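# Press the gauge pin on the magnet-marked fixture post

## Task

A checking fixture has four posts, and a yellow magnet sits on one of them. Press that post's gauge pin fully home and keep it there for one second; after that it may spring back out. Do not disturb the pins on the other three posts, and do not move the magnet.

## Robot and tools

Robot: two UR20-type arms, left_arm and right_arm, each ending in a Robotiq 2F-85 two-finger gripper with a wrist camera (cam_left_wrist, cam_right_wrist, each 896x504). Every 18-number row covers both arms in this order: left dx, dy, dz, rx, ry, rz, left gripper position, force_limit, speed, then the same nine for the right arm. A row always carries all 18 numbers, even when only one arm moves.

Frames: reported hand positions, velocities and quaternions are in each arm's own base frame. The scene frame has its origin at table height midway between the bases, +z up, +x out over the table, and left_arm on the +y side. Left base sits near (0.060, 0.928, 0) and right base near (-0.064, -0.817, 0), each turned only slightly. Pose offsets in commands run along the axes of that arm's current Hand target, which is the gripper frame: fingers point along +z and close along y. end_effector_position is the point between the closed pads. The fingertips reach about 19 mm past it when closed.

Scale for pose numbers: 1.0 is 0.6 m of travel or 180 degrees of turn, and every value lies in [-1, 1]. dx, dy, dz are offsets from the Hand target as it stood when the action or move began. They are never absolute poses. rx, ry, rz together make one rotation vector. To re-send an arm's current Hand target, give all six as 0. Every row of an action counts from that same start, so sending the same offset in a later call moves the arm further.

Gripper numbers: position +1 is fully open (85 mm), the pads meet near -0.8, and -1 closes until the fingers hit something. force_limit and speed also run from -1 to +1 and both start at +1. Pad speed is roughly 20 mm/s at -1, 85 at 0 and 150 at +1. A gripper you want left unchanged must get its previous three numbers again, because 0 counts as a command. Fingers closed at -1 make a good blunt tip for pushing a pin.

execute_actions: actions is a list of actions. Each action is up to 15 rows, one row per 1/30 s step, and a short table repeats its last row. cameras picks which images come back. An empty list just returns the current state.

move: target is one 18-number row or a list of up to 15 rows, each offset from the Hand targets at the move's start. speed is in m/s (0.002 to 4.2, default 0.25), given once or per target. blend, in m, rounds corners in a list. stop_force, in N (6 to 120), ends an arm's path when push against its motion reaches that value. zero (default true) re-zeros the force readings first. blocking=false returns early but cannot be combined with stop_force. The move: line reports how it ended, e.g. done, off_target, moving, held or fault, along with limits such as paced or held. done means the arm is at rest within 3 mm and 2 degrees of its target. It does not tell you whether anything was touched.

wait: seconds from 0 to 10, the arms hold their last command. This is how to keep the pin pressed for the required second. stop halts a running move. zoom_image takes camera and region [x0,y0,x1,y1] in pixels, at most 504 on each side. zero_wrist_force takes arm. finished_scene takes scene, 1 to 3, and ends the scene for good. read_manual only returns licence texts.

Results give joint positions and torques, end_effector_position (m), end_effector_quat_wxyz, velocities, Hand target, Tool commands, gripper object_status and position_measured, and Wrist force/torque in the gripper axes, plus a peak line. object_status values: 0 moving, 1 stopped while opening, 2 stopped while closing (holding), 3 at the requested position. Camera calibration lines give K and T_world_to_cam, which let you project image points to positions. The gripper frequently comes to rest short of its Hand target. The next command asks for that target again.

Suggested order: look with both cameras and zoom in to find the yellow magnet and its post's pin. Bring one gripper above the pin with the fingers pointing down and closed, staying clear of the magnet. Lower along the pin's axis slowly with a moderate stop_force. Press further until the pin bottoms out, wait about 1 s, then back straight off.

Avoid hard or fast contact. The arms are stiff, so a target even slightly beyond a firm stop can trigger a fault: about 150 N of outside force, or joint torque over limit, stops the arm for 10 s. Wrist joints allow only about 98 N m. Do not touch the other three pins or the magnet, do not let the arms collide, and do not knock anything off the table. Keep paths away from an arm's own base. Do not leave an arm pushing against something, because that heats the motors. To release a press, command the target back past the gripper.

Each tool is called in YAML: its name, and indented under it one key for each argument.

## Session

execute_actions:
  actions: []

Scene clock: 0.00 s.
left_arm: end_effector_position=(+0.6452, +0.5338, +0.3687) position_measured=3 object_status=3 end_effector_quat_wxyz=(+0.054, +0.895, -0.431, +0.101) | right_arm: end_effector_position=(+1.0094, -0.4085, +0.1239) position_measured=3 object_status=3 end_effector_quat_wxyz=(+0.497, -0.362, -0.574, -0.541)
Joint positions: left_arm=[0.541 -1.507 2.094 -2.179 -1.799 -1.706] | right_arm=[2.693 -2.576 -1.22 -2.623 2.507 -0.374]
Joint velocities: within noise
Joint torques (N m): no reading
Motor temperatures (°C): left_arm=[24 36 26 39 35 34] | right_arm=[29 36 36 38 34 39]
Wrist force (N): no reading
Wrist torque (N m): no reading
Wrist force, peak (N): no reading
Hand target: left_arm +0.6452, +0.5338, +0.3687; +0.054, +0.895, -0.431, +0.101 | right_arm +1.0094, -0.4085, +0.1239; +0.497, -0.362, -0.574, -0.541
Tool commands: left_gripper/position=+1.0 left_gripper/force_limit=+1.0 left_gripper/speed=+1.0 right_gripper/position=+1.0 right_gripper/force_limit=+1.0 right_gripper/speed=+1.0

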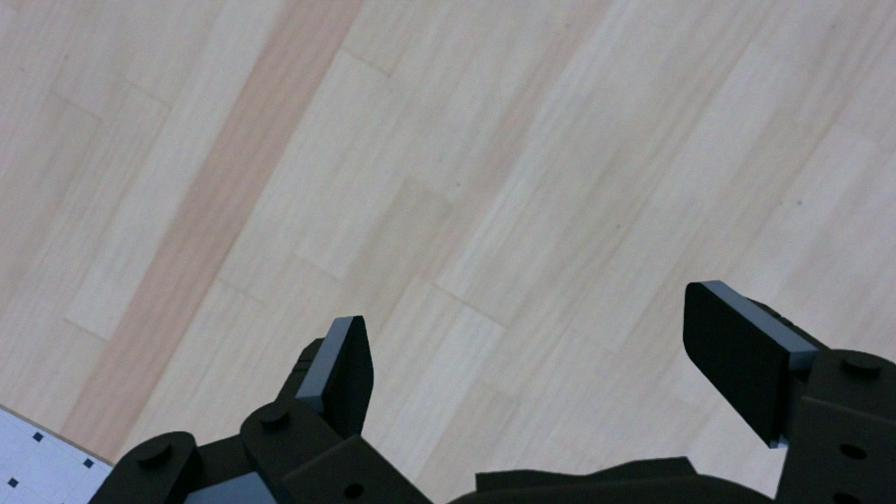

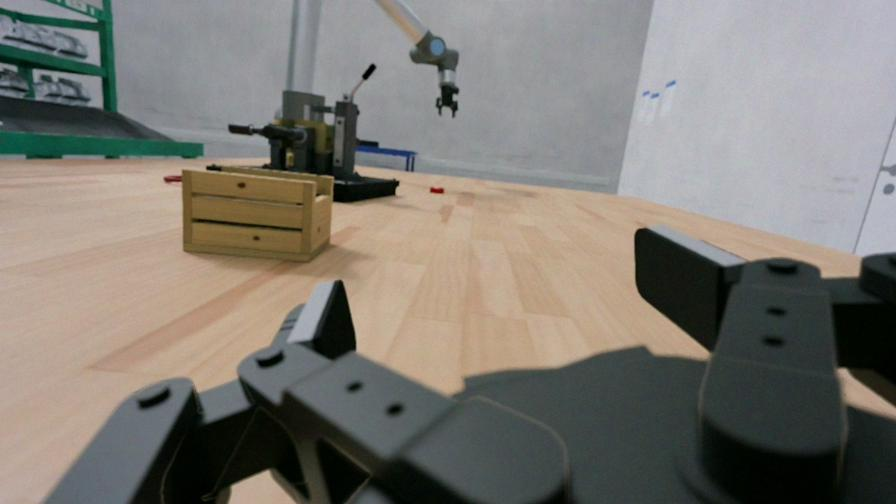

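zoom_image:
  camera: "cam_right_wrist"
  region: [150, 50, 470, 270]

Scaled by 1.575 from the camera's 896x504 image, which has a finer 1280x720 frame.

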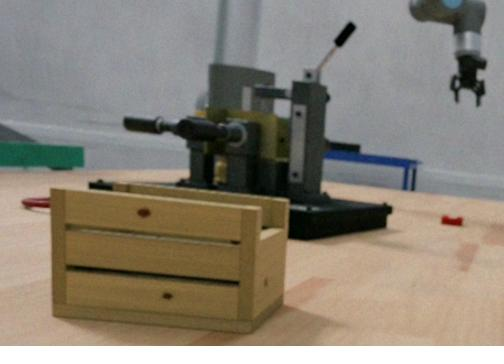

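move:
  target: [0.808,0.94,-0.2,0,0,0,-1,1,1,0,0,0,0,0,0,1,1,1]
  speed: 0.4

Scene clock: 3.63 s.
left_arm: end_effector_position=(+0.4831, -0.1642, +0.6008) position_measured=235 object_status=3 end_effector_quat_wxyz=(+0.054, +0.895, -0.431, +0.101) | right_arm: end_effector_position=(+1.0094, -0.4085, +0.1239) position_measured=3 object_status=3 end_effector_quat_wxyz=(+0.497, -0.362, -0.574, -0.541)
Joint positions: left_arm=[-0.693 -2.16 2.242 -1.875 -1.626 -2.944] | right_arm=[2.693 -2.576 -1.22 -2.623 2.507 -0.374]
Joint velocities: within noise
Joint torques (N m): left_arm=[-10.73 0.55 -135.11 -7.45 5.2 -4.71] | right_arm=[0.27 244.16 70.27 -4.13 0.3 -0.59]
Motor temperatures (°C): left_arm=[24 36 26 39 35 34] | right_arm=[29 36 36 38 34 39]
Wrist force (N): left_arm=[-0.3 -0.1 0.2] | right_arm=[0.1 0.3 -0.1]
Wrist torque (N m): left_arm=[-0.08 0.09 0.06] | right_arm=[0.04 -0.02 0.00]
Wrist force, peak (N): left_arm=[2.5 3.0 -0.5] | right_arm=[0.4 0.5 -0.1]
Hand target: left_arm +0.4831, -0.1643, +0.6008; +0.054, +0.895, -0.431, +0.101 | right_arm +1.0094, -0.4085, +0.1239; +0.497, -0.362, -0.574, -0.541
Off the commanded pose: left_arm 0.000 m, 0 deg | right_arm 0.000 m, 0 deg.
move: done
camera_calibration:
cam_left_wrist: T_world_to_cam=[[-0.854395, -0.519376, -0.0160802, 0.353977], [-0.518451, 0.849978, 0.0935224, 0.357031], [-0.0349055, 0.0882418, -0.995487, 0.755465], [0, 0, 0, 1]] pos_world=[0.513909, -0.186285, 0.724358]

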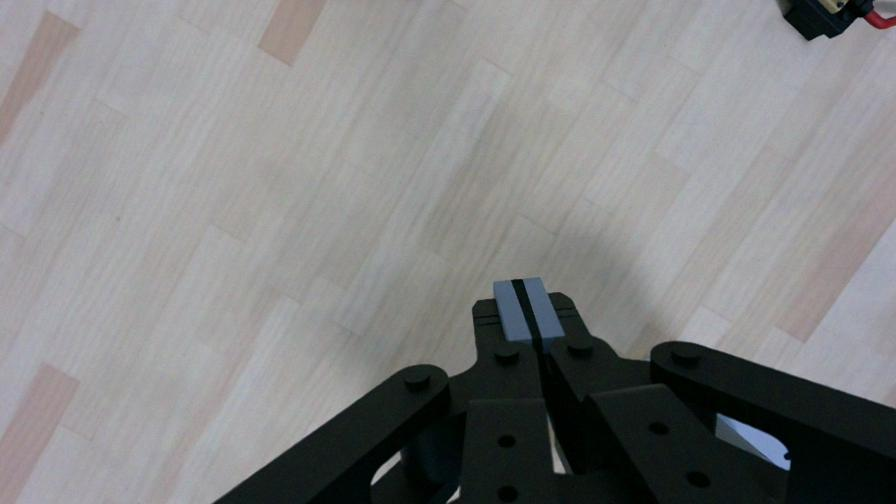

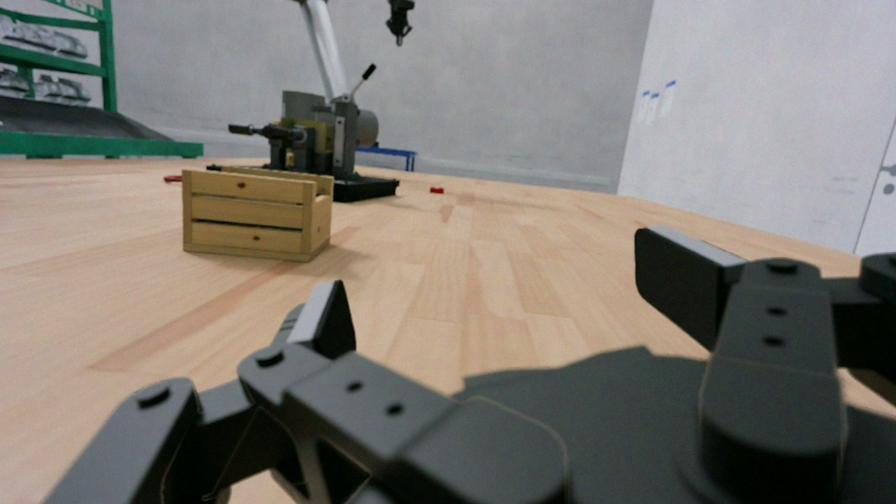

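move:
  target: [0.36,0.493,0,0,0,0,-1,1,1,0,0,0,0,0,0,1,1,1]
  speed: 0.4
  cameras: ["cam_left_wrist"]

Scene clock: 5.57 s.
left_arm: end_effector_position=(+0.3833, -0.5127, +0.6525) position_measured=235 object_status=3 end_effector_quat_wxyz=(+0.054, +0.895, -0.431, +0.101) | right_arm: end_effector_position=(+1.0094, -0.4085, +0.1239) position_measured=3 object_status=3 end_effector_quat_wxyz=(+0.497, -0.362, -0.574, -0.541)
Joint positions: left_arm=[-1.292 -1.994 2.098 -1.891 -1.492 -3.528] | right_arm=[2.693 -2.576 -1.22 -2.623 2.507 -0.374]
Joint velocities: within noise
Joint torques (N m): left_arm=[-21.22 17.72 -132.56 -14.23 6.08 -4.38] | right_arm=[2.53 242.2 69.67 -4.16 -0.12 -0.5]
Motor temperatures (°C): left_arm=[24 36 26 39 35 34] | right_arm=[29 36 36 38 34 39]
Wrist force (N): left_arm=[0.2 -0.5 -0.2] | right_arm=[0.1 0.3 -0.2]
Wrist torque (N m): left_arm=[-0.12 0.00 0.01] | right_arm=[0.04 -0.03 0.00]
Wrist force, peak (N): left_arm=[2.5 3.2 0.0] | right_arm=[-0.1 0.7 -0.1]
Hand target: left_arm +0.3832, -0.5129, +0.6525; +0.054, +0.895, -0.431, +0.101 | right_arm +1.0094, -0.4085, +0.1239; +0.497, -0.362, -0.574, -0.541
Off the commanded pose: left_arm 0.000 m, 0 deg | right_arm 0.000 m, 0 deg.
move: done
camera_calibration:
cam_left_wrist: T_world_to_cam=[[-0.854391, -0.519383, -0.0160287, 0.0884927], [-0.518456, 0.849984, 0.0934379, 0.596743], [-0.0349059, 0.0881427, -0.995496, 0.834155], [0, 0, 0, 1]] pos_world=[0.414109, -0.534785, 0.776058]
Images, in order (width x height): cam_left_wrist 896x504.

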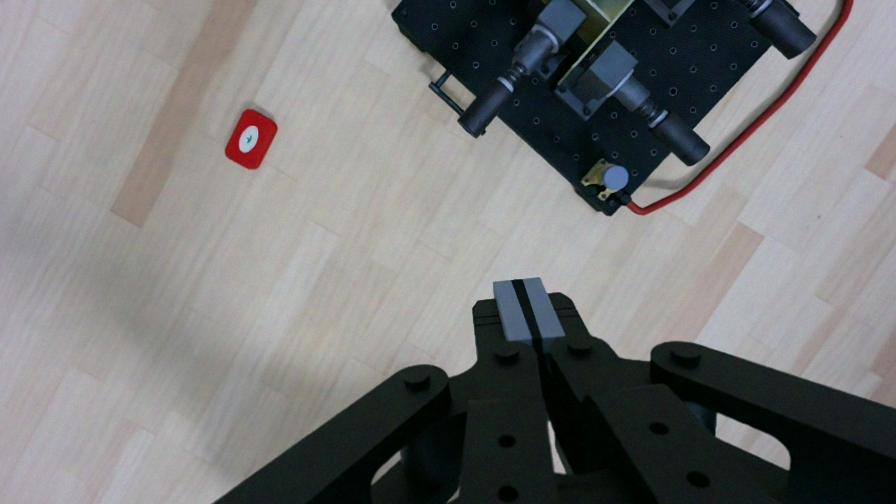

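move:
  target: [0.46,0.363,0.03,0,0,0,-1,1,1,0,0,0,0,0,0,1,1,1]
  speed: 0.4
  cameras: ["cam_left_wrist"]

zoom_image:
  camera: "cam_left_wrist"
  region: [200, 0, 700, 340]

Scene clock: 7.60 s.
left_arm: end_effector_position=(+0.3833, -0.8616, +0.6996) position_measured=235 object_status=3 end_effector_quat_wxyz=(+0.054, +0.895, -0.431, +0.101) | right_arm: end_effector_position=(+1.0094, -0.4085, +0.1239) position_measured=3 object_status=3 end_effector_quat_wxyz=(+0.497, -0.362, -0.574, -0.541)
Joint positions: left_arm=[-1.404 -1.609 1.75 -1.917 -1.469 -3.639] | right_arm=[2.693 -2.576 -1.22 -2.623 2.507 -0.374]
Joint velocities: within noise
Joint torques (N m): left_arm=[-14.21 -69.44 -132.97 -7.75 5.61 -4.46] | right_arm=[2.86 246.35 71.5 -3.74 0.57 -0.32]
Motor temperatures (°C): left_arm=[24 36 26 39 35 34] | right_arm=[29 36 36 38 34 39]
Wrist force (N): left_arm=[0.3 -0.5 0.1] | right_arm=[-0.1 0.3 0.1]
Wrist torque (N m): left_arm=[-0.02 -0.03 0.06] | right_arm=[0.05 0.01 0.00]
Wrist force, peak (N): left_arm=[-3.0 -3.4 -0.5] | right_arm=[0.3 0.5 0.3]
Hand target: left_arm +0.3833, -0.8618, +0.6996; +0.054, +0.895, -0.431, +0.101 | right_arm +1.0094, -0.4085, +0.1239; +0.497, -0.362, -0.574, -0.541
Off the commanded pose: left_arm 0.000 m, 0 deg | right_arm 0.000 m, 0 deg.
move: done
camera_calibration:
cam_left_wrist: T_world_to_cam=[[-0.854394, -0.519378, -0.0160804, -0.0919156], [-0.518453, 0.849977, 0.0935224, 0.888815], [-0.0349055, 0.0882418, -0.995487, 0.911975], [0, 0, 0, 1]] pos_world=[0.414109, -0.883685, 0.823258]
Images, in order (width x height): cam_left_wrist 896x504.

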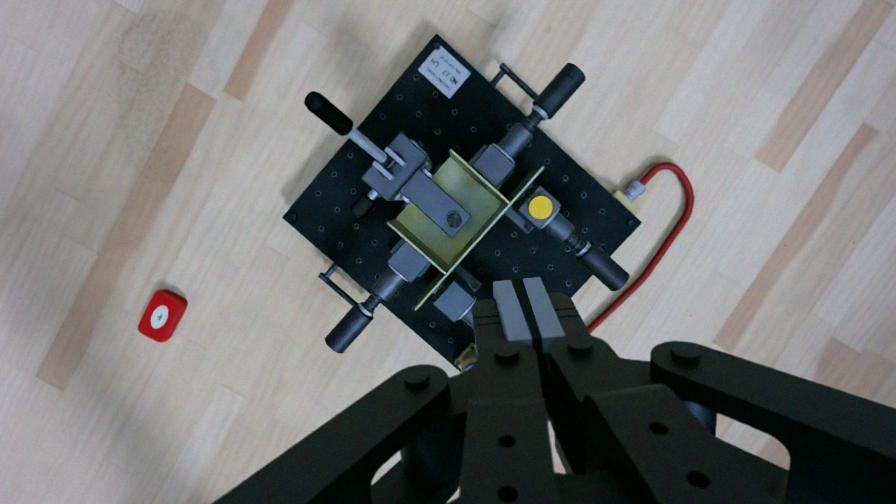

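Scaled by 1.008 from the camera's 896x504 image, which has a finer 1280x720 frame.

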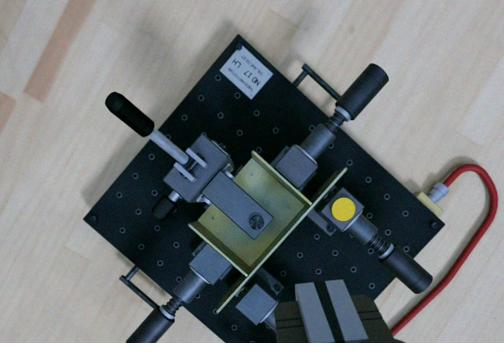

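move:
  target: [-0.365,0.435,0.432,0.0283,-0.0689,-0.2195,-1,1,1,0,0,0,0,0,0,1,1,1]
  speed: 0.4
  cameras: ["cam_left_wrist"]

zoom_image:
  camera: "cam_left_wrist"
  region: [250, 0, 750, 340]

Scene clock: 10.90 s.
left_arm: end_effector_position=(+0.0807, -0.9053, +0.4001) position_measured=235 object_status=3 end_effector_quat_wxyz=(+0.000, +0.995, -0.102, +0.000) | right_arm: end_effector_position=(+1.0094, -0.4085, +0.1239) position_measured=3 object_status=3 end_effector_quat_wxyz=(+0.497, -0.362, -0.574, -0.541)
Joint positions: left_arm=[-1.705 -1.464 1.975 -2.081 -1.571 -4.642] | right_arm=[2.693 -2.576 -1.22 -2.623 2.507 -0.374]
Joint velocities: within noise
Joint torques (N m): left_arm=[-11.41 -88.66 -74.62 -14.12 -4.71 -4.44] | right_arm=[2.69 248.28 70.08 -3.27 0.16 -0.7]
Motor temperatures (°C): left_arm=[24 36 26 39 35 34] | right_arm=[29 36 36 38 34 39]
Wrist force (N): left_arm=[0.2 -0.2 -0.2] | right_arm=[0.4 0.3 0.1]
Wrist torque (N m): left_arm=[-0.09 -0.15 0.02] | right_arm=[0.04 -0.07 0.00]
Wrist force, peak (N): left_arm=[1.9 -3.7 -2.5] | right_arm=[0.4 0.8 0.2]
Hand target: left_arm +0.0807, -0.9053, +0.4000; +0.000, +0.995, -0.102, +0.000 | right_arm +1.0094, -0.4085, +0.1239; +0.497, -0.362, -0.574, -0.541
Off the commanded pose: left_arm 0.000 m, 0 deg | right_arm 0.000 m, 0 deg.
move: done
camera_calibration:
cam_left_wrist: T_world_to_cam=[[-0.327265, -0.944927, 0.00329207, -0.813489], [-0.896096, 0.311454, 0.316241, 0.251018], [-0.29985, 0.100544, -0.948673, 0.620846], [0, 0, 0, 1]] pos_world=[0.144871, -0.909291, 0.512275]
Images, in order (width x height): cam_left_wrist 896x504.

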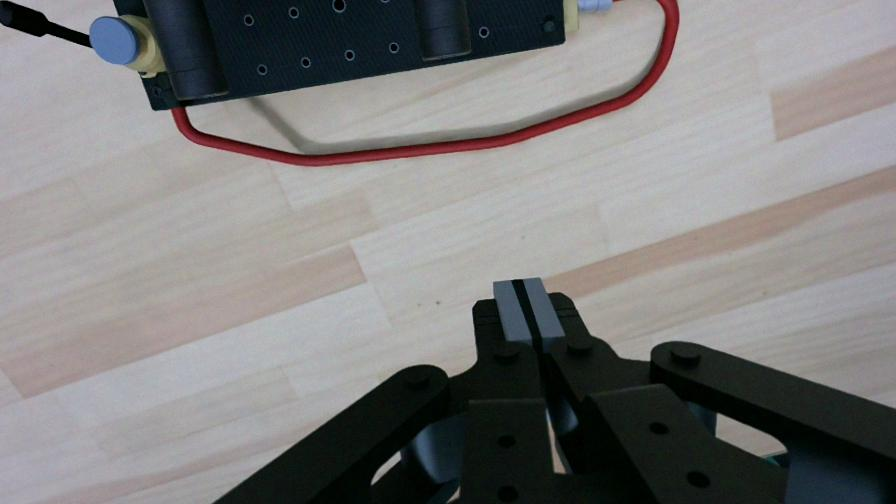

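Scaled by 1.008 from the camera's 896x504 image, which has a finer 1280x720 frame.

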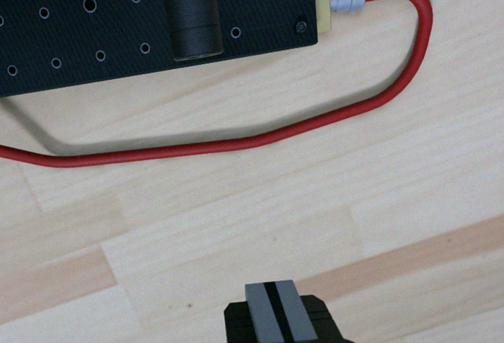

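move:
  target: [0,0,0.333,0,0,0,-1,1,1,0,0,0,0,0,0,1,1,1]
  speed: 0.3
  cameras: ["cam_left_wrist"]

zoom_image:
  camera: "cam_left_wrist"
  region: [250, 0, 750, 340]

Scene clock: 12.63 s.
left_arm: end_effector_position=(+0.0806, -0.9052, +0.2004) position_measured=235 object_status=3 end_effector_quat_wxyz=(+0.000, +0.995, -0.102, +0.000) | right_arm: end_effector_position=(+1.0094, -0.4085, +0.1239) position_measured=3 object_status=3 end_effector_quat_wxyz=(+0.497, -0.362, -0.574, -0.541)
Joint positions: left_arm=[-1.705 -1.303 2.119 -2.386 -1.571 -4.642] | right_arm=[2.693 -2.576 -1.22 -2.623 2.507 -0.374]
Joint velocities: within noise
Joint torques (N m): left_arm=[14.28 -105.39 -58.23 -12.52 0.46 2.37] | right_arm=[-0.91 243.52 73.63 -4.46 -0.27 -0.64]
Motor temperatures (°C): left_arm=[24 36 26 39 35 34] | right_arm=[29 36 36 38 34 39]
Wrist force (N): left_arm=[0.1 0.0 0.1] | right_arm=[0.0 0.5 -0.2]
Wrist torque (N m): left_arm=[-0.05 -0.12 0.04] | right_arm=[0.08 0.01 0.00]
Wrist force, peak (N): left_arm=[0.3 0.3 -4.1] | right_arm=[0.3 0.6 0.0]
Hand target: left_arm +0.0807, -0.9052, +0.2002; +0.000, +0.995, -0.102, +0.000 | right_arm +1.0094, -0.4085, +0.1239; +0.497, -0.362, -0.574, -0.541
Off the commanded pose: left_arm 0.000 m, 0 deg | right_arm 0.000 m, 0 deg.
move: done
camera_calibration:
cam_left_wrist: T_world_to_cam=[[-0.327169, -0.94496, 0.00329175, -0.812813], [-0.8961, 0.311355, 0.316326, 0.313935], [-0.29994, 0.100542, -0.948645, 0.431358], [0, 0, 0, 1]] pos_world=[0.144771, -0.909191, 0.312575]
Images, in order (width x height): cam_left_wrist 896x504.

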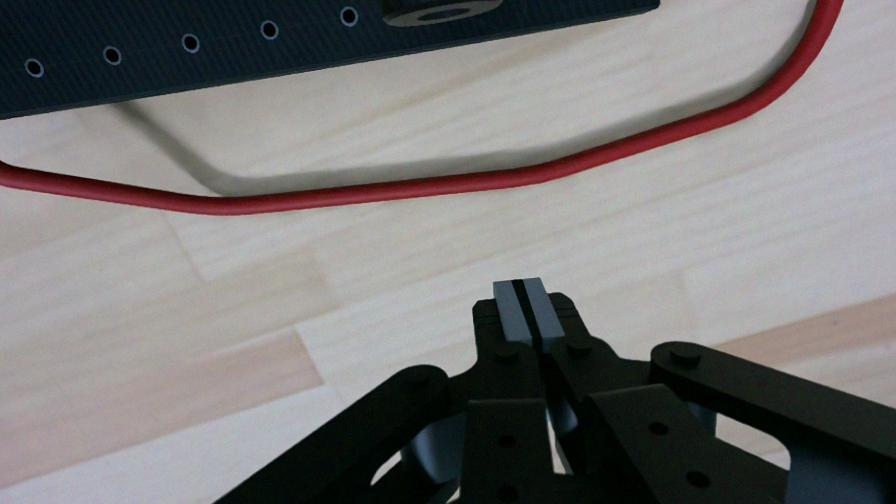

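Scaled by 1.008 from the camera's 896x504 image, which has a finer 1280x720 frame.

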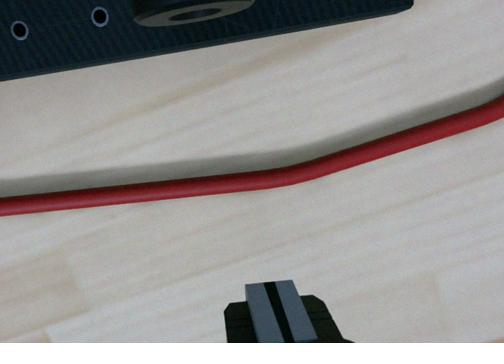

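move:
  target:
    - [0,-0.01,0.067,0,0,0,-1,1,1,0,0,0,0,0,0,1,1,1]
    - [0.1,-0.01,0.067,0,0,0,-1,1,1,0,0,0,0,0,0,1,1,1]
  speed: 0.15
  cameras: ["cam_left_wrist"]

move:
  target: [0.1,0,0,0,0,0,-1,1,1,0,0,0,0,0,0,1,1,1]
  speed: 0.015
  stop_force: 10
  cameras: ["cam_left_wrist"]

Scene clock: 14.50 s.
left_arm: end_effector_position=(+0.1405, -0.9114, +0.1600) position_measured=235 object_status=3 end_effector_quat_wxyz=(+0.000, +0.995, -0.102, +0.000) end_effector_velocity=(+0.004, +0.000, +0.000) end_effector_angular_velocity=(+0.000, +0.001, +0.002) | right_arm: end_effector_position=(+1.0094, -0.4085, +0.1239) position_measured=3 object_status=3 end_effector_quat_wxyz=(+0.497, -0.362, -0.574, -0.541)
Joint positions: left_arm=[-1.638 -1.25 2.121 -2.441 -1.571 -4.575] | right_arm=[2.693 -2.576 -1.22 -2.623 2.507 -0.374]
Joint velocities: left_arm=[0.005 0.001 -0.001 0.001 -0.001 0.003] | right_arm=[within noise]
Joint torques (N m): left_arm=[31.55 -115.15 -100.64 -6.92 -5.22 1.86] | right_arm=[0.71 238.79 70.88 -3.36 -0.25 0.13]
Motor temperatures (°C): left_arm=[24 36 26 39 35 34] | right_arm=[29 36 36 37 34 39]
Wrist force (N): left_arm=[0.0 -0.1 -0.4] | right_arm=[0.2 0.4 0.0]
Wrist torque (N m): left_arm=[-0.14 -0.09 0.05] | right_arm=[0.06 -0.04 0.00]
Wrist force, peak (N): left_arm=[-2.0 -0.4 1.2] | right_arm=[0.3 0.8 -0.1]
Hand target: left_arm +0.1407, -0.9115, +0.1600; +0.000, +0.995, -0.102, +0.000 | right_arm +1.0094, -0.4085, +0.1239; +0.497, -0.362, -0.574, -0.541
Off the commanded pose: left_arm 0.000 m, 0 deg | right_arm 0.000 m, 0 deg.
move: done
camera_calibration:
cam_left_wrist: T_world_to_cam=[[-0.327152, -0.944966, 0.00325054, -0.798973], [-0.896137, 0.311335, 0.316241, 0.382244], [-0.299849, 0.100546, -0.948673, 0.411585], [0, 0, 0, 1]] pos_world=[0.204571, -0.915391, 0.272175]
Images, in order (width x height): cam_left_wrist 896x504.

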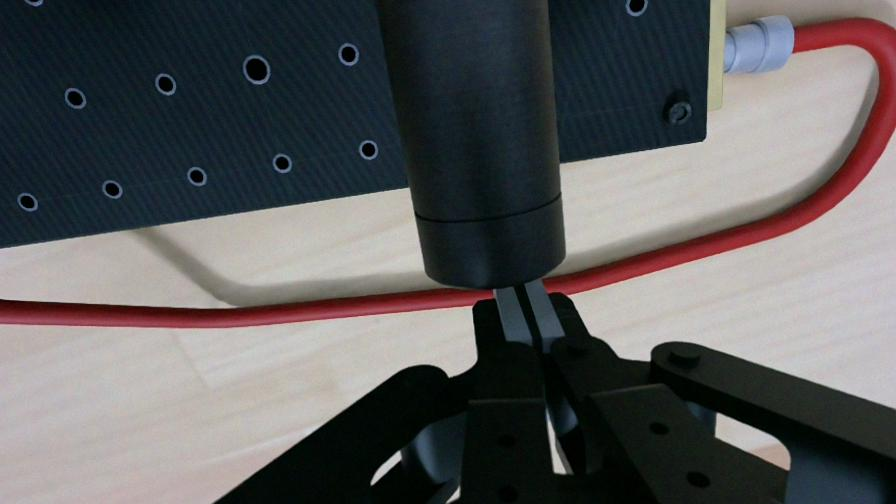

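Scene clock: 17.20 s.
left_arm: end_effector_position=(+0.1610, -0.9157, +0.1600) position_measured=235 object_status=3 end_effector_quat_wxyz=(+0.000, +0.995, -0.102, +0.000) | right_arm: end_effector_position=(+1.0094, -0.4085, +0.1239) position_measured=3 object_status=3 end_effector_quat_wxyz=(+0.497, -0.362, -0.574, -0.541)
Joint positions: left_arm=[-1.615 -1.243 2.111 -2.438 -1.571 -4.552] | right_arm=[2.693 -2.576 -1.22 -2.623 2.507 -0.374]
Joint velocities: within noise
Joint torques (N m): left_arm=[-12.31 -167.42 -51.68 -11.65 5.44 -3.91] | right_arm=[2.4 241.54 69.61 -3.51 0.42 0.04]
Motor temperatures (°C): left_arm=[24 36 26 39 35 34] | right_arm=[29 36 36 37 34 39]
Wrist force (N): left_arm=[-7.8 2.2 -0.5] | right_arm=[0.3 0.5 0.1]
Wrist torque (N m): left_arm=[-0.09 -0.04 0.05] | right_arm=[0.09 -0.06 -0.01]
Wrist force, peak (N): left_arm=[-9.9 -1.8 -0.5] | right_arm=[0.5 0.6 0.1]
Hand target: left_arm +0.1610, -0.9157, +0.1600; +0.000, +0.995, -0.102, +0.000 (not the last commanded pose) | right_arm +1.0094, -0.4085, +0.1239; +0.497, -0.362, -0.574, -0.541
Off the commanded pose: left_arm 0.039 m, 0 deg | right_arm 0.000 m, 0 deg.
move: contact (left_arm)
camera_calibration:
cam_left_wrist: T_world_to_cam=[[-0.327142, -0.94497, 0.00328156, -0.796343], [-0.896111, 0.311326, 0.316326, 0.401916], [-0.29994, 0.100543, -0.948645, 0.418174], [0, 0, 0, 1]] pos_world=[0.225071, -0.919691, 0.272175]
Images, in order (width x height): cam_left_wrist 896x504.

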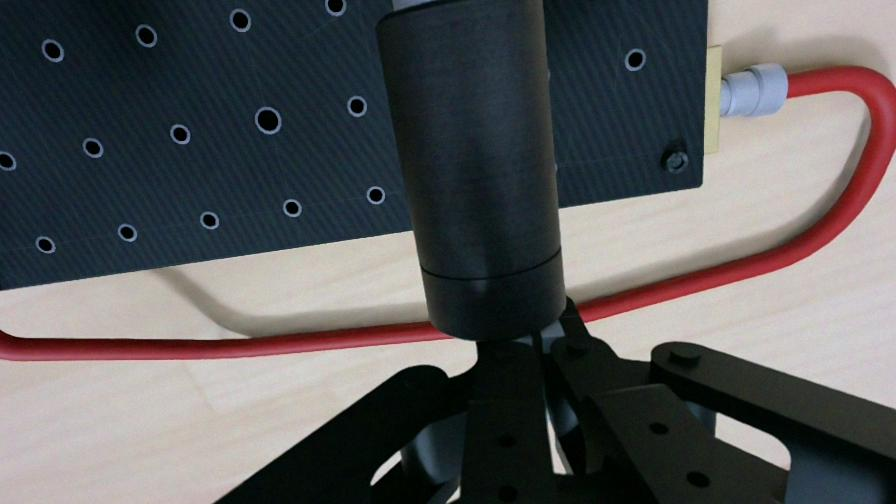

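move:
  target:
    - [-0.01,0,0,0,0,0,-1,1,1,0,0,0,0,0,0,1,1,1]
    - [-0.01,-0.012,0,0,0,0,-1,1,1,0,0,0,0,0,0,1,1,1]
  speed: 0.05
  cameras: []

move:
  target: [0.11,0,0,0,0,0,-1,1,1,0,0,0,0,0,0,1,1,1]
  speed: 0.02
  stop_force: 50
  cameras: ["cam_left_wrist"]

Scene clock: 18.50 s.
left_arm: end_effector_position=(+0.1565, -0.9075, +0.1600) position_measured=235 object_status=3 end_effector_quat_wxyz=(+0.000, +0.995, -0.102, +0.000) | right_arm: end_effector_position=(+1.0094, -0.4085, +0.1239) position_measured=3 object_status=3 end_effector_quat_wxyz=(+0.497, -0.362, -0.574, -0.541)
Joint positions: left_arm=[-1.62 -1.251 2.123 -2.442 -1.571 -4.557] | right_arm=[2.693 -2.576 -1.22 -2.623 2.507 -0.374]
Joint velocities: within noise
Joint torques (N m): left_arm=[32.15 -165.8 -44.47 -12.37 3.68 2.17] | right_arm=[-2.5 240.2 72.84 -4.63 0.49 -0.39]
Motor temperatures (°C): left_arm=[24 36 26 39 35 34] | right_arm=[29 36 36 37 34 39]
Wrist force (N): left_arm=[-8.0 1.9 -0.1] | right_arm=[0.1 0.3 0.0]
Wrist torque (N m): left_arm=[-0.14 0.03 0.04] | right_arm=[0.05 -0.02 0.00]
Wrist force, peak (N): left_arm=[-8.2 2.4 -0.3] | right_arm=[0.3 0.6 0.6]
Hand target: left_arm +0.1566, -0.9074, +0.1600; +0.000, +0.995, -0.102, +0.000 | right_arm +1.0094, -0.4085, +0.1239; +0.497, -0.362, -0.574, -0.541
Off the commanded pose: left_arm 0.000 m, 0 deg | right_arm 0.000 m, 0 deg.
move: done
No camera images: "cameras" was empty.

Scene clock: 20.67 s.
left_arm: end_effector_position=(+0.1739, -0.9110, +0.1600) position_measured=235 object_status=3 end_effector_quat_wxyz=(+0.000, +0.995, -0.102, +0.000) | right_arm: end_effector_position=(+1.0094, -0.4085, +0.1239) position_measured=3 object_status=3 end_effector_quat_wxyz=(+0.497, -0.362, -0.574, -0.541)
Joint positions: left_arm=[-1.601 -1.245 2.114 -2.439 -1.571 -4.538] | right_arm=[2.693 -2.576 -1.22 -2.623 2.507 -0.374]
Joint velocities: within noise
Joint torques (N m): left_arm=[22.82 -173.01 -58.72 -12.67 16.65 -3.77] | right_arm=[-1.7 243.11 68.66 -3.95 0.18 -0.38]
Motor temperatures (°C): left_arm=[24 36 26 39 35 34] | right_arm=[29 36 36 37 34 39]
Wrist force (N): left_arm=[-44.9 6.0 5.1] | right_arm=[0.3 0.4 0.0]
Wrist torque (N m): left_arm=[-0.03 0.31 -0.11] | right_arm=[0.06 -0.05 0.00]
Wrist force, peak (N): left_arm=[-102.2 -11.9 -19.0] | right_arm=[0.5 0.7 0.1]
Hand target: left_arm +0.1739, -0.9110, +0.1600; +0.000, +0.995, -0.102, +0.000 (not the last commanded pose) | right_arm +1.0094, -0.4085, +0.1239; +0.497, -0.362, -0.574, -0.541
Off the commanded pose: left_arm 0.048 m, 0 deg | right_arm 0.000 m, 0 deg.
move: contact (left_arm)
camera_calibration:
cam_left_wrist: T_world_to_cam=[[-0.32716, -0.944963, 0.00332277, -0.787683], [-0.896074, 0.311346, 0.316411, 0.412], [-0.300031, 0.100539, -0.948617, 0.421582], [0, 0, 0, 1]] pos_world=[0.237972, -0.914991, 0.272176]
Images, in order (width x height): cam_left_wrist 896x504.

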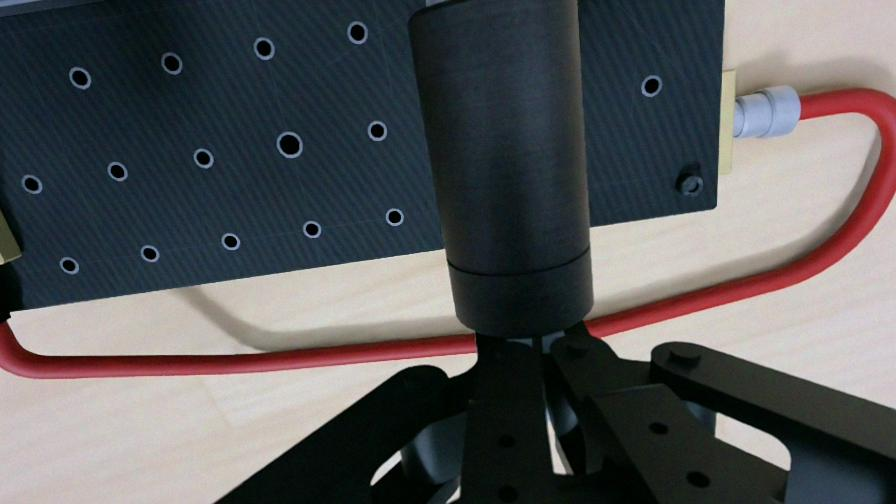

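move:
  target: [0.004,0,0,0,0,0,-1,1,1,0,0,0,0,0,0,1,1,1]
  speed: 0.004
  stop_force: 20
  cameras: []

wait:
  seconds: 1.3
  cameras: ["cam_left_wrist"]

Scene clock: 21.77 s.
left_arm: end_effector_position=(+0.1741, -0.9110, +0.1600) position_measured=235 object_status=3 end_effector_quat_wxyz=(+0.000, +0.995, -0.102, +0.000) | right_arm: end_effector_position=(+1.0094, -0.4085, +0.1239) position_measured=3 object_status=3 end_effector_quat_wxyz=(+0.497, -0.362, -0.574, -0.541)
Joint positions: left_arm=[-1.6 -1.245 2.114 -2.439 -1.571 -4.538] | right_arm=[2.693 -2.576 -1.22 -2.623 2.507 -0.374]
Joint velocities: within noise
Joint torques (N m): left_arm=[40.82 -150.16 -76.26 -10.31 27.76 -4.27] | right_arm=[2.51 242.5 72.93 -3.91 -0.1 -0.71]
Motor temperatures (°C): left_arm=[24 36 26 39 35 34] | right_arm=[29 36 36 37 34 39]
Wrist force (N): left_arm=[-67.7 15.8 12.1] | right_arm=[0.1 0.3 0.1]
Wrist torque (N m): left_arm=[0.00 0.43 -0.11] | right_arm=[0.04 -0.01 -0.01]
Wrist force, peak (N): left_arm=[-71.8 18.3 10.3] | right_arm=[0.2 0.6 -0.1]
Hand target: left_arm +0.1741, -0.9109, +0.1600; +0.000, +0.995, -0.102, +0.000 (not the last commanded pose) | right_arm +1.0094, -0.4085, +0.1239; +0.497, -0.362, -0.574, -0.541
Off the commanded pose: left_arm 0.002 m, 0 deg | right_arm 0.000 m, 0 deg.
move: contact (left_arm)
No camera images: "cameras" was empty.

Scene clock: 23.07 s.
left_arm: end_effector_position=(+0.1741, -0.9109, +0.1600) position_measured=235 object_status=3 end_effector_quat_wxyz=(+0.000, +0.995, -0.102, +0.000) | right_arm: end_effector_position=(+1.0094, -0.4085, +0.1239) position_measured=3 object_status=3 end_effector_quat_wxyz=(+0.497, -0.362, -0.574, -0.541)
Joint positions: left_arm=[-1.6 -1.245 2.114 -2.439 -1.571 -4.538] | right_arm=[2.693 -2.576 -1.22 -2.623 2.507 -0.374]
Joint velocities: within noise
Joint torques (N m): left_arm=[39.63 -158.11 -58.38 -12.97 27.56 -4.01] | right_arm=[-1.47 245.75 71.55 -3.71 0.39 -0.01]
Motor temperatures (°C): left_arm=[24 36 26 39 35 34] | right_arm=[29 36 36 37 34 39]
Wrist force (N): left_arm=[-67.5 15.2 9.7] | right_arm=[0.1 0.2 0.0]
Wrist torque (N m): left_arm=[-0.01 0.53 -0.12] | right_arm=[0.03 -0.01 0.00]
Wrist force, peak (N): left_arm=[-68.3 15.6 11.9] | right_arm=[0.2 0.4 0.6]
Hand target: left_arm +0.1741, -0.9109, +0.1600; +0.000, +0.995, -0.102, +0.000 (not the last commanded pose) | right_arm +1.0094, -0.4085, +0.1239; +0.497, -0.362, -0.574, -0.541
Tool commands: left_gripper/position=-1.0 left_gripper/force_limit=+1.0 left_gripper/speed=+1.0 right_gripper/position=+1.0 right_gripper/force_limit=+1.0 right_gripper/speed=+1.0
Off the commanded pose: left_arm 0.002 m, 0 deg | right_arm 0.000 m, 0 deg.
wait: 1.30 s; at rest by 0.17 s
camera_calibration:
cam_left_wrist: T_world_to_cam=[[-0.327189, -0.944953, 0.00323388, -0.787577], [-0.896054, 0.311341, 0.316471, 0.412153], [-0.300057, 0.100648, -0.948597, 0.421742], [0, 0, 0, 1]] pos_world=[0.238171, -0.914991, 0.272175]
Images, in order (width x height): cam_left_wrist 896x504.

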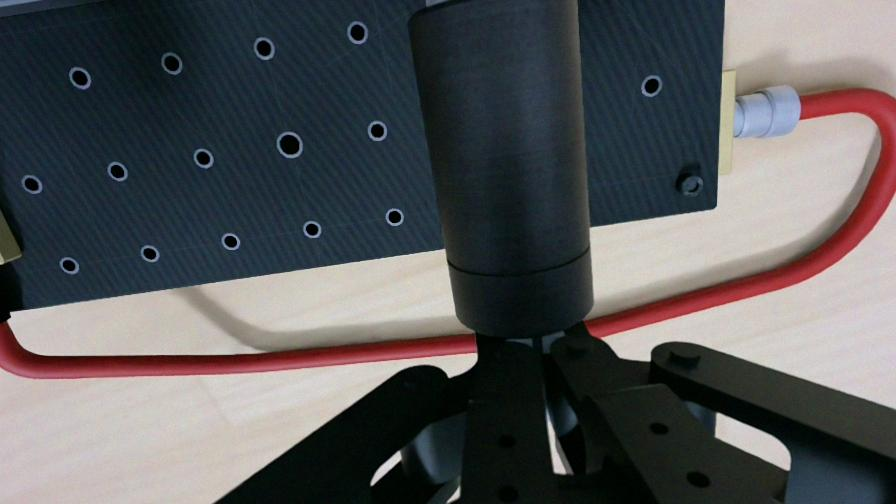

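move:
  target: [-0.1,0,0,0,0,0,-1,1,1,0,0,0,0,0,0,1,1,1]
  speed: 0.06
  cameras: ["cam_left_wrist"]

finished_scene:
  scene: 1

Scene clock: 24.63 s.
left_arm: end_effector_position=(+0.1155, -0.8988, +0.1600) position_measured=235 object_status=3 end_effector_quat_wxyz=(+0.000, +0.995, -0.102, +0.000) | right_arm: end_effector_position=(+1.0094, -0.4085, +0.1239) position_measured=3 object_status=3 end_effector_quat_wxyz=(+0.497, -0.362, -0.574, -0.541)
Joint positions: left_arm=[-1.667 -1.264 2.144 -2.45 -1.571 -4.604] | right_arm=[2.693 -2.576 -1.22 -2.623 2.507 -0.374]
Joint velocities: within noise
Joint torques (N m): left_arm=[-14.02 -161.34 -51.03 -13.22 -2.33 -4.74] | right_arm=[0.21 244.04 73.18 -3.92 0.33 -0.49]
Motor temperatures (°C): left_arm=[24 36 26 39 35 34] | right_arm=[29 36 36 37 34 39]
Wrist force (N): left_arm=[-2.5 5.0 -0.4] | right_arm=[0.4 0.4 0.2]
Wrist torque (N m): left_arm=[0.81 0.36 0.04] | right_arm=[0.06 -0.08 0.00]
Wrist force, peak (N): left_arm=[-67.5 15.5 8.8] | right_arm=[0.1 0.7 0.4]
Hand target: left_arm +0.1153, -0.8988, +0.1600; +0.000, +0.995, -0.102, +0.000 | right_arm +1.0094, -0.4085, +0.1239; +0.497, -0.362, -0.574, -0.541
Off the commanded pose: left_arm 0.000 m, 0 deg | right_arm 0.000 m, 0 deg.
move: done
camera_calibration:
cam_left_wrist: T_world_to_cam=[[-0.327179, -0.944957, 0.00326478, -0.795203], [-0.896027, 0.311331, 0.316556, 0.355899], [-0.300148, 0.100645, -0.948568, 0.402967], [0, 0, 0, 1]] pos_world=[0.179672, -0.902791, 0.272175]
Images, in order (width x height): cam_left_wrist 896x504.

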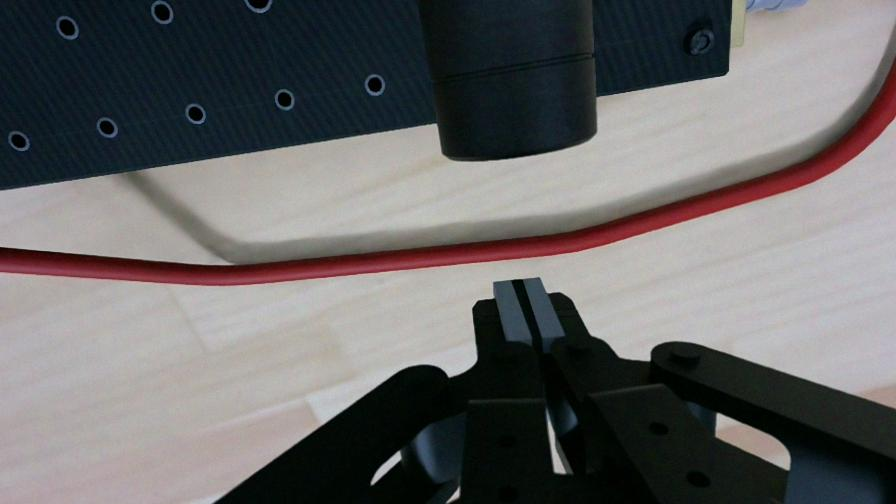

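The scene is finished: the task was done.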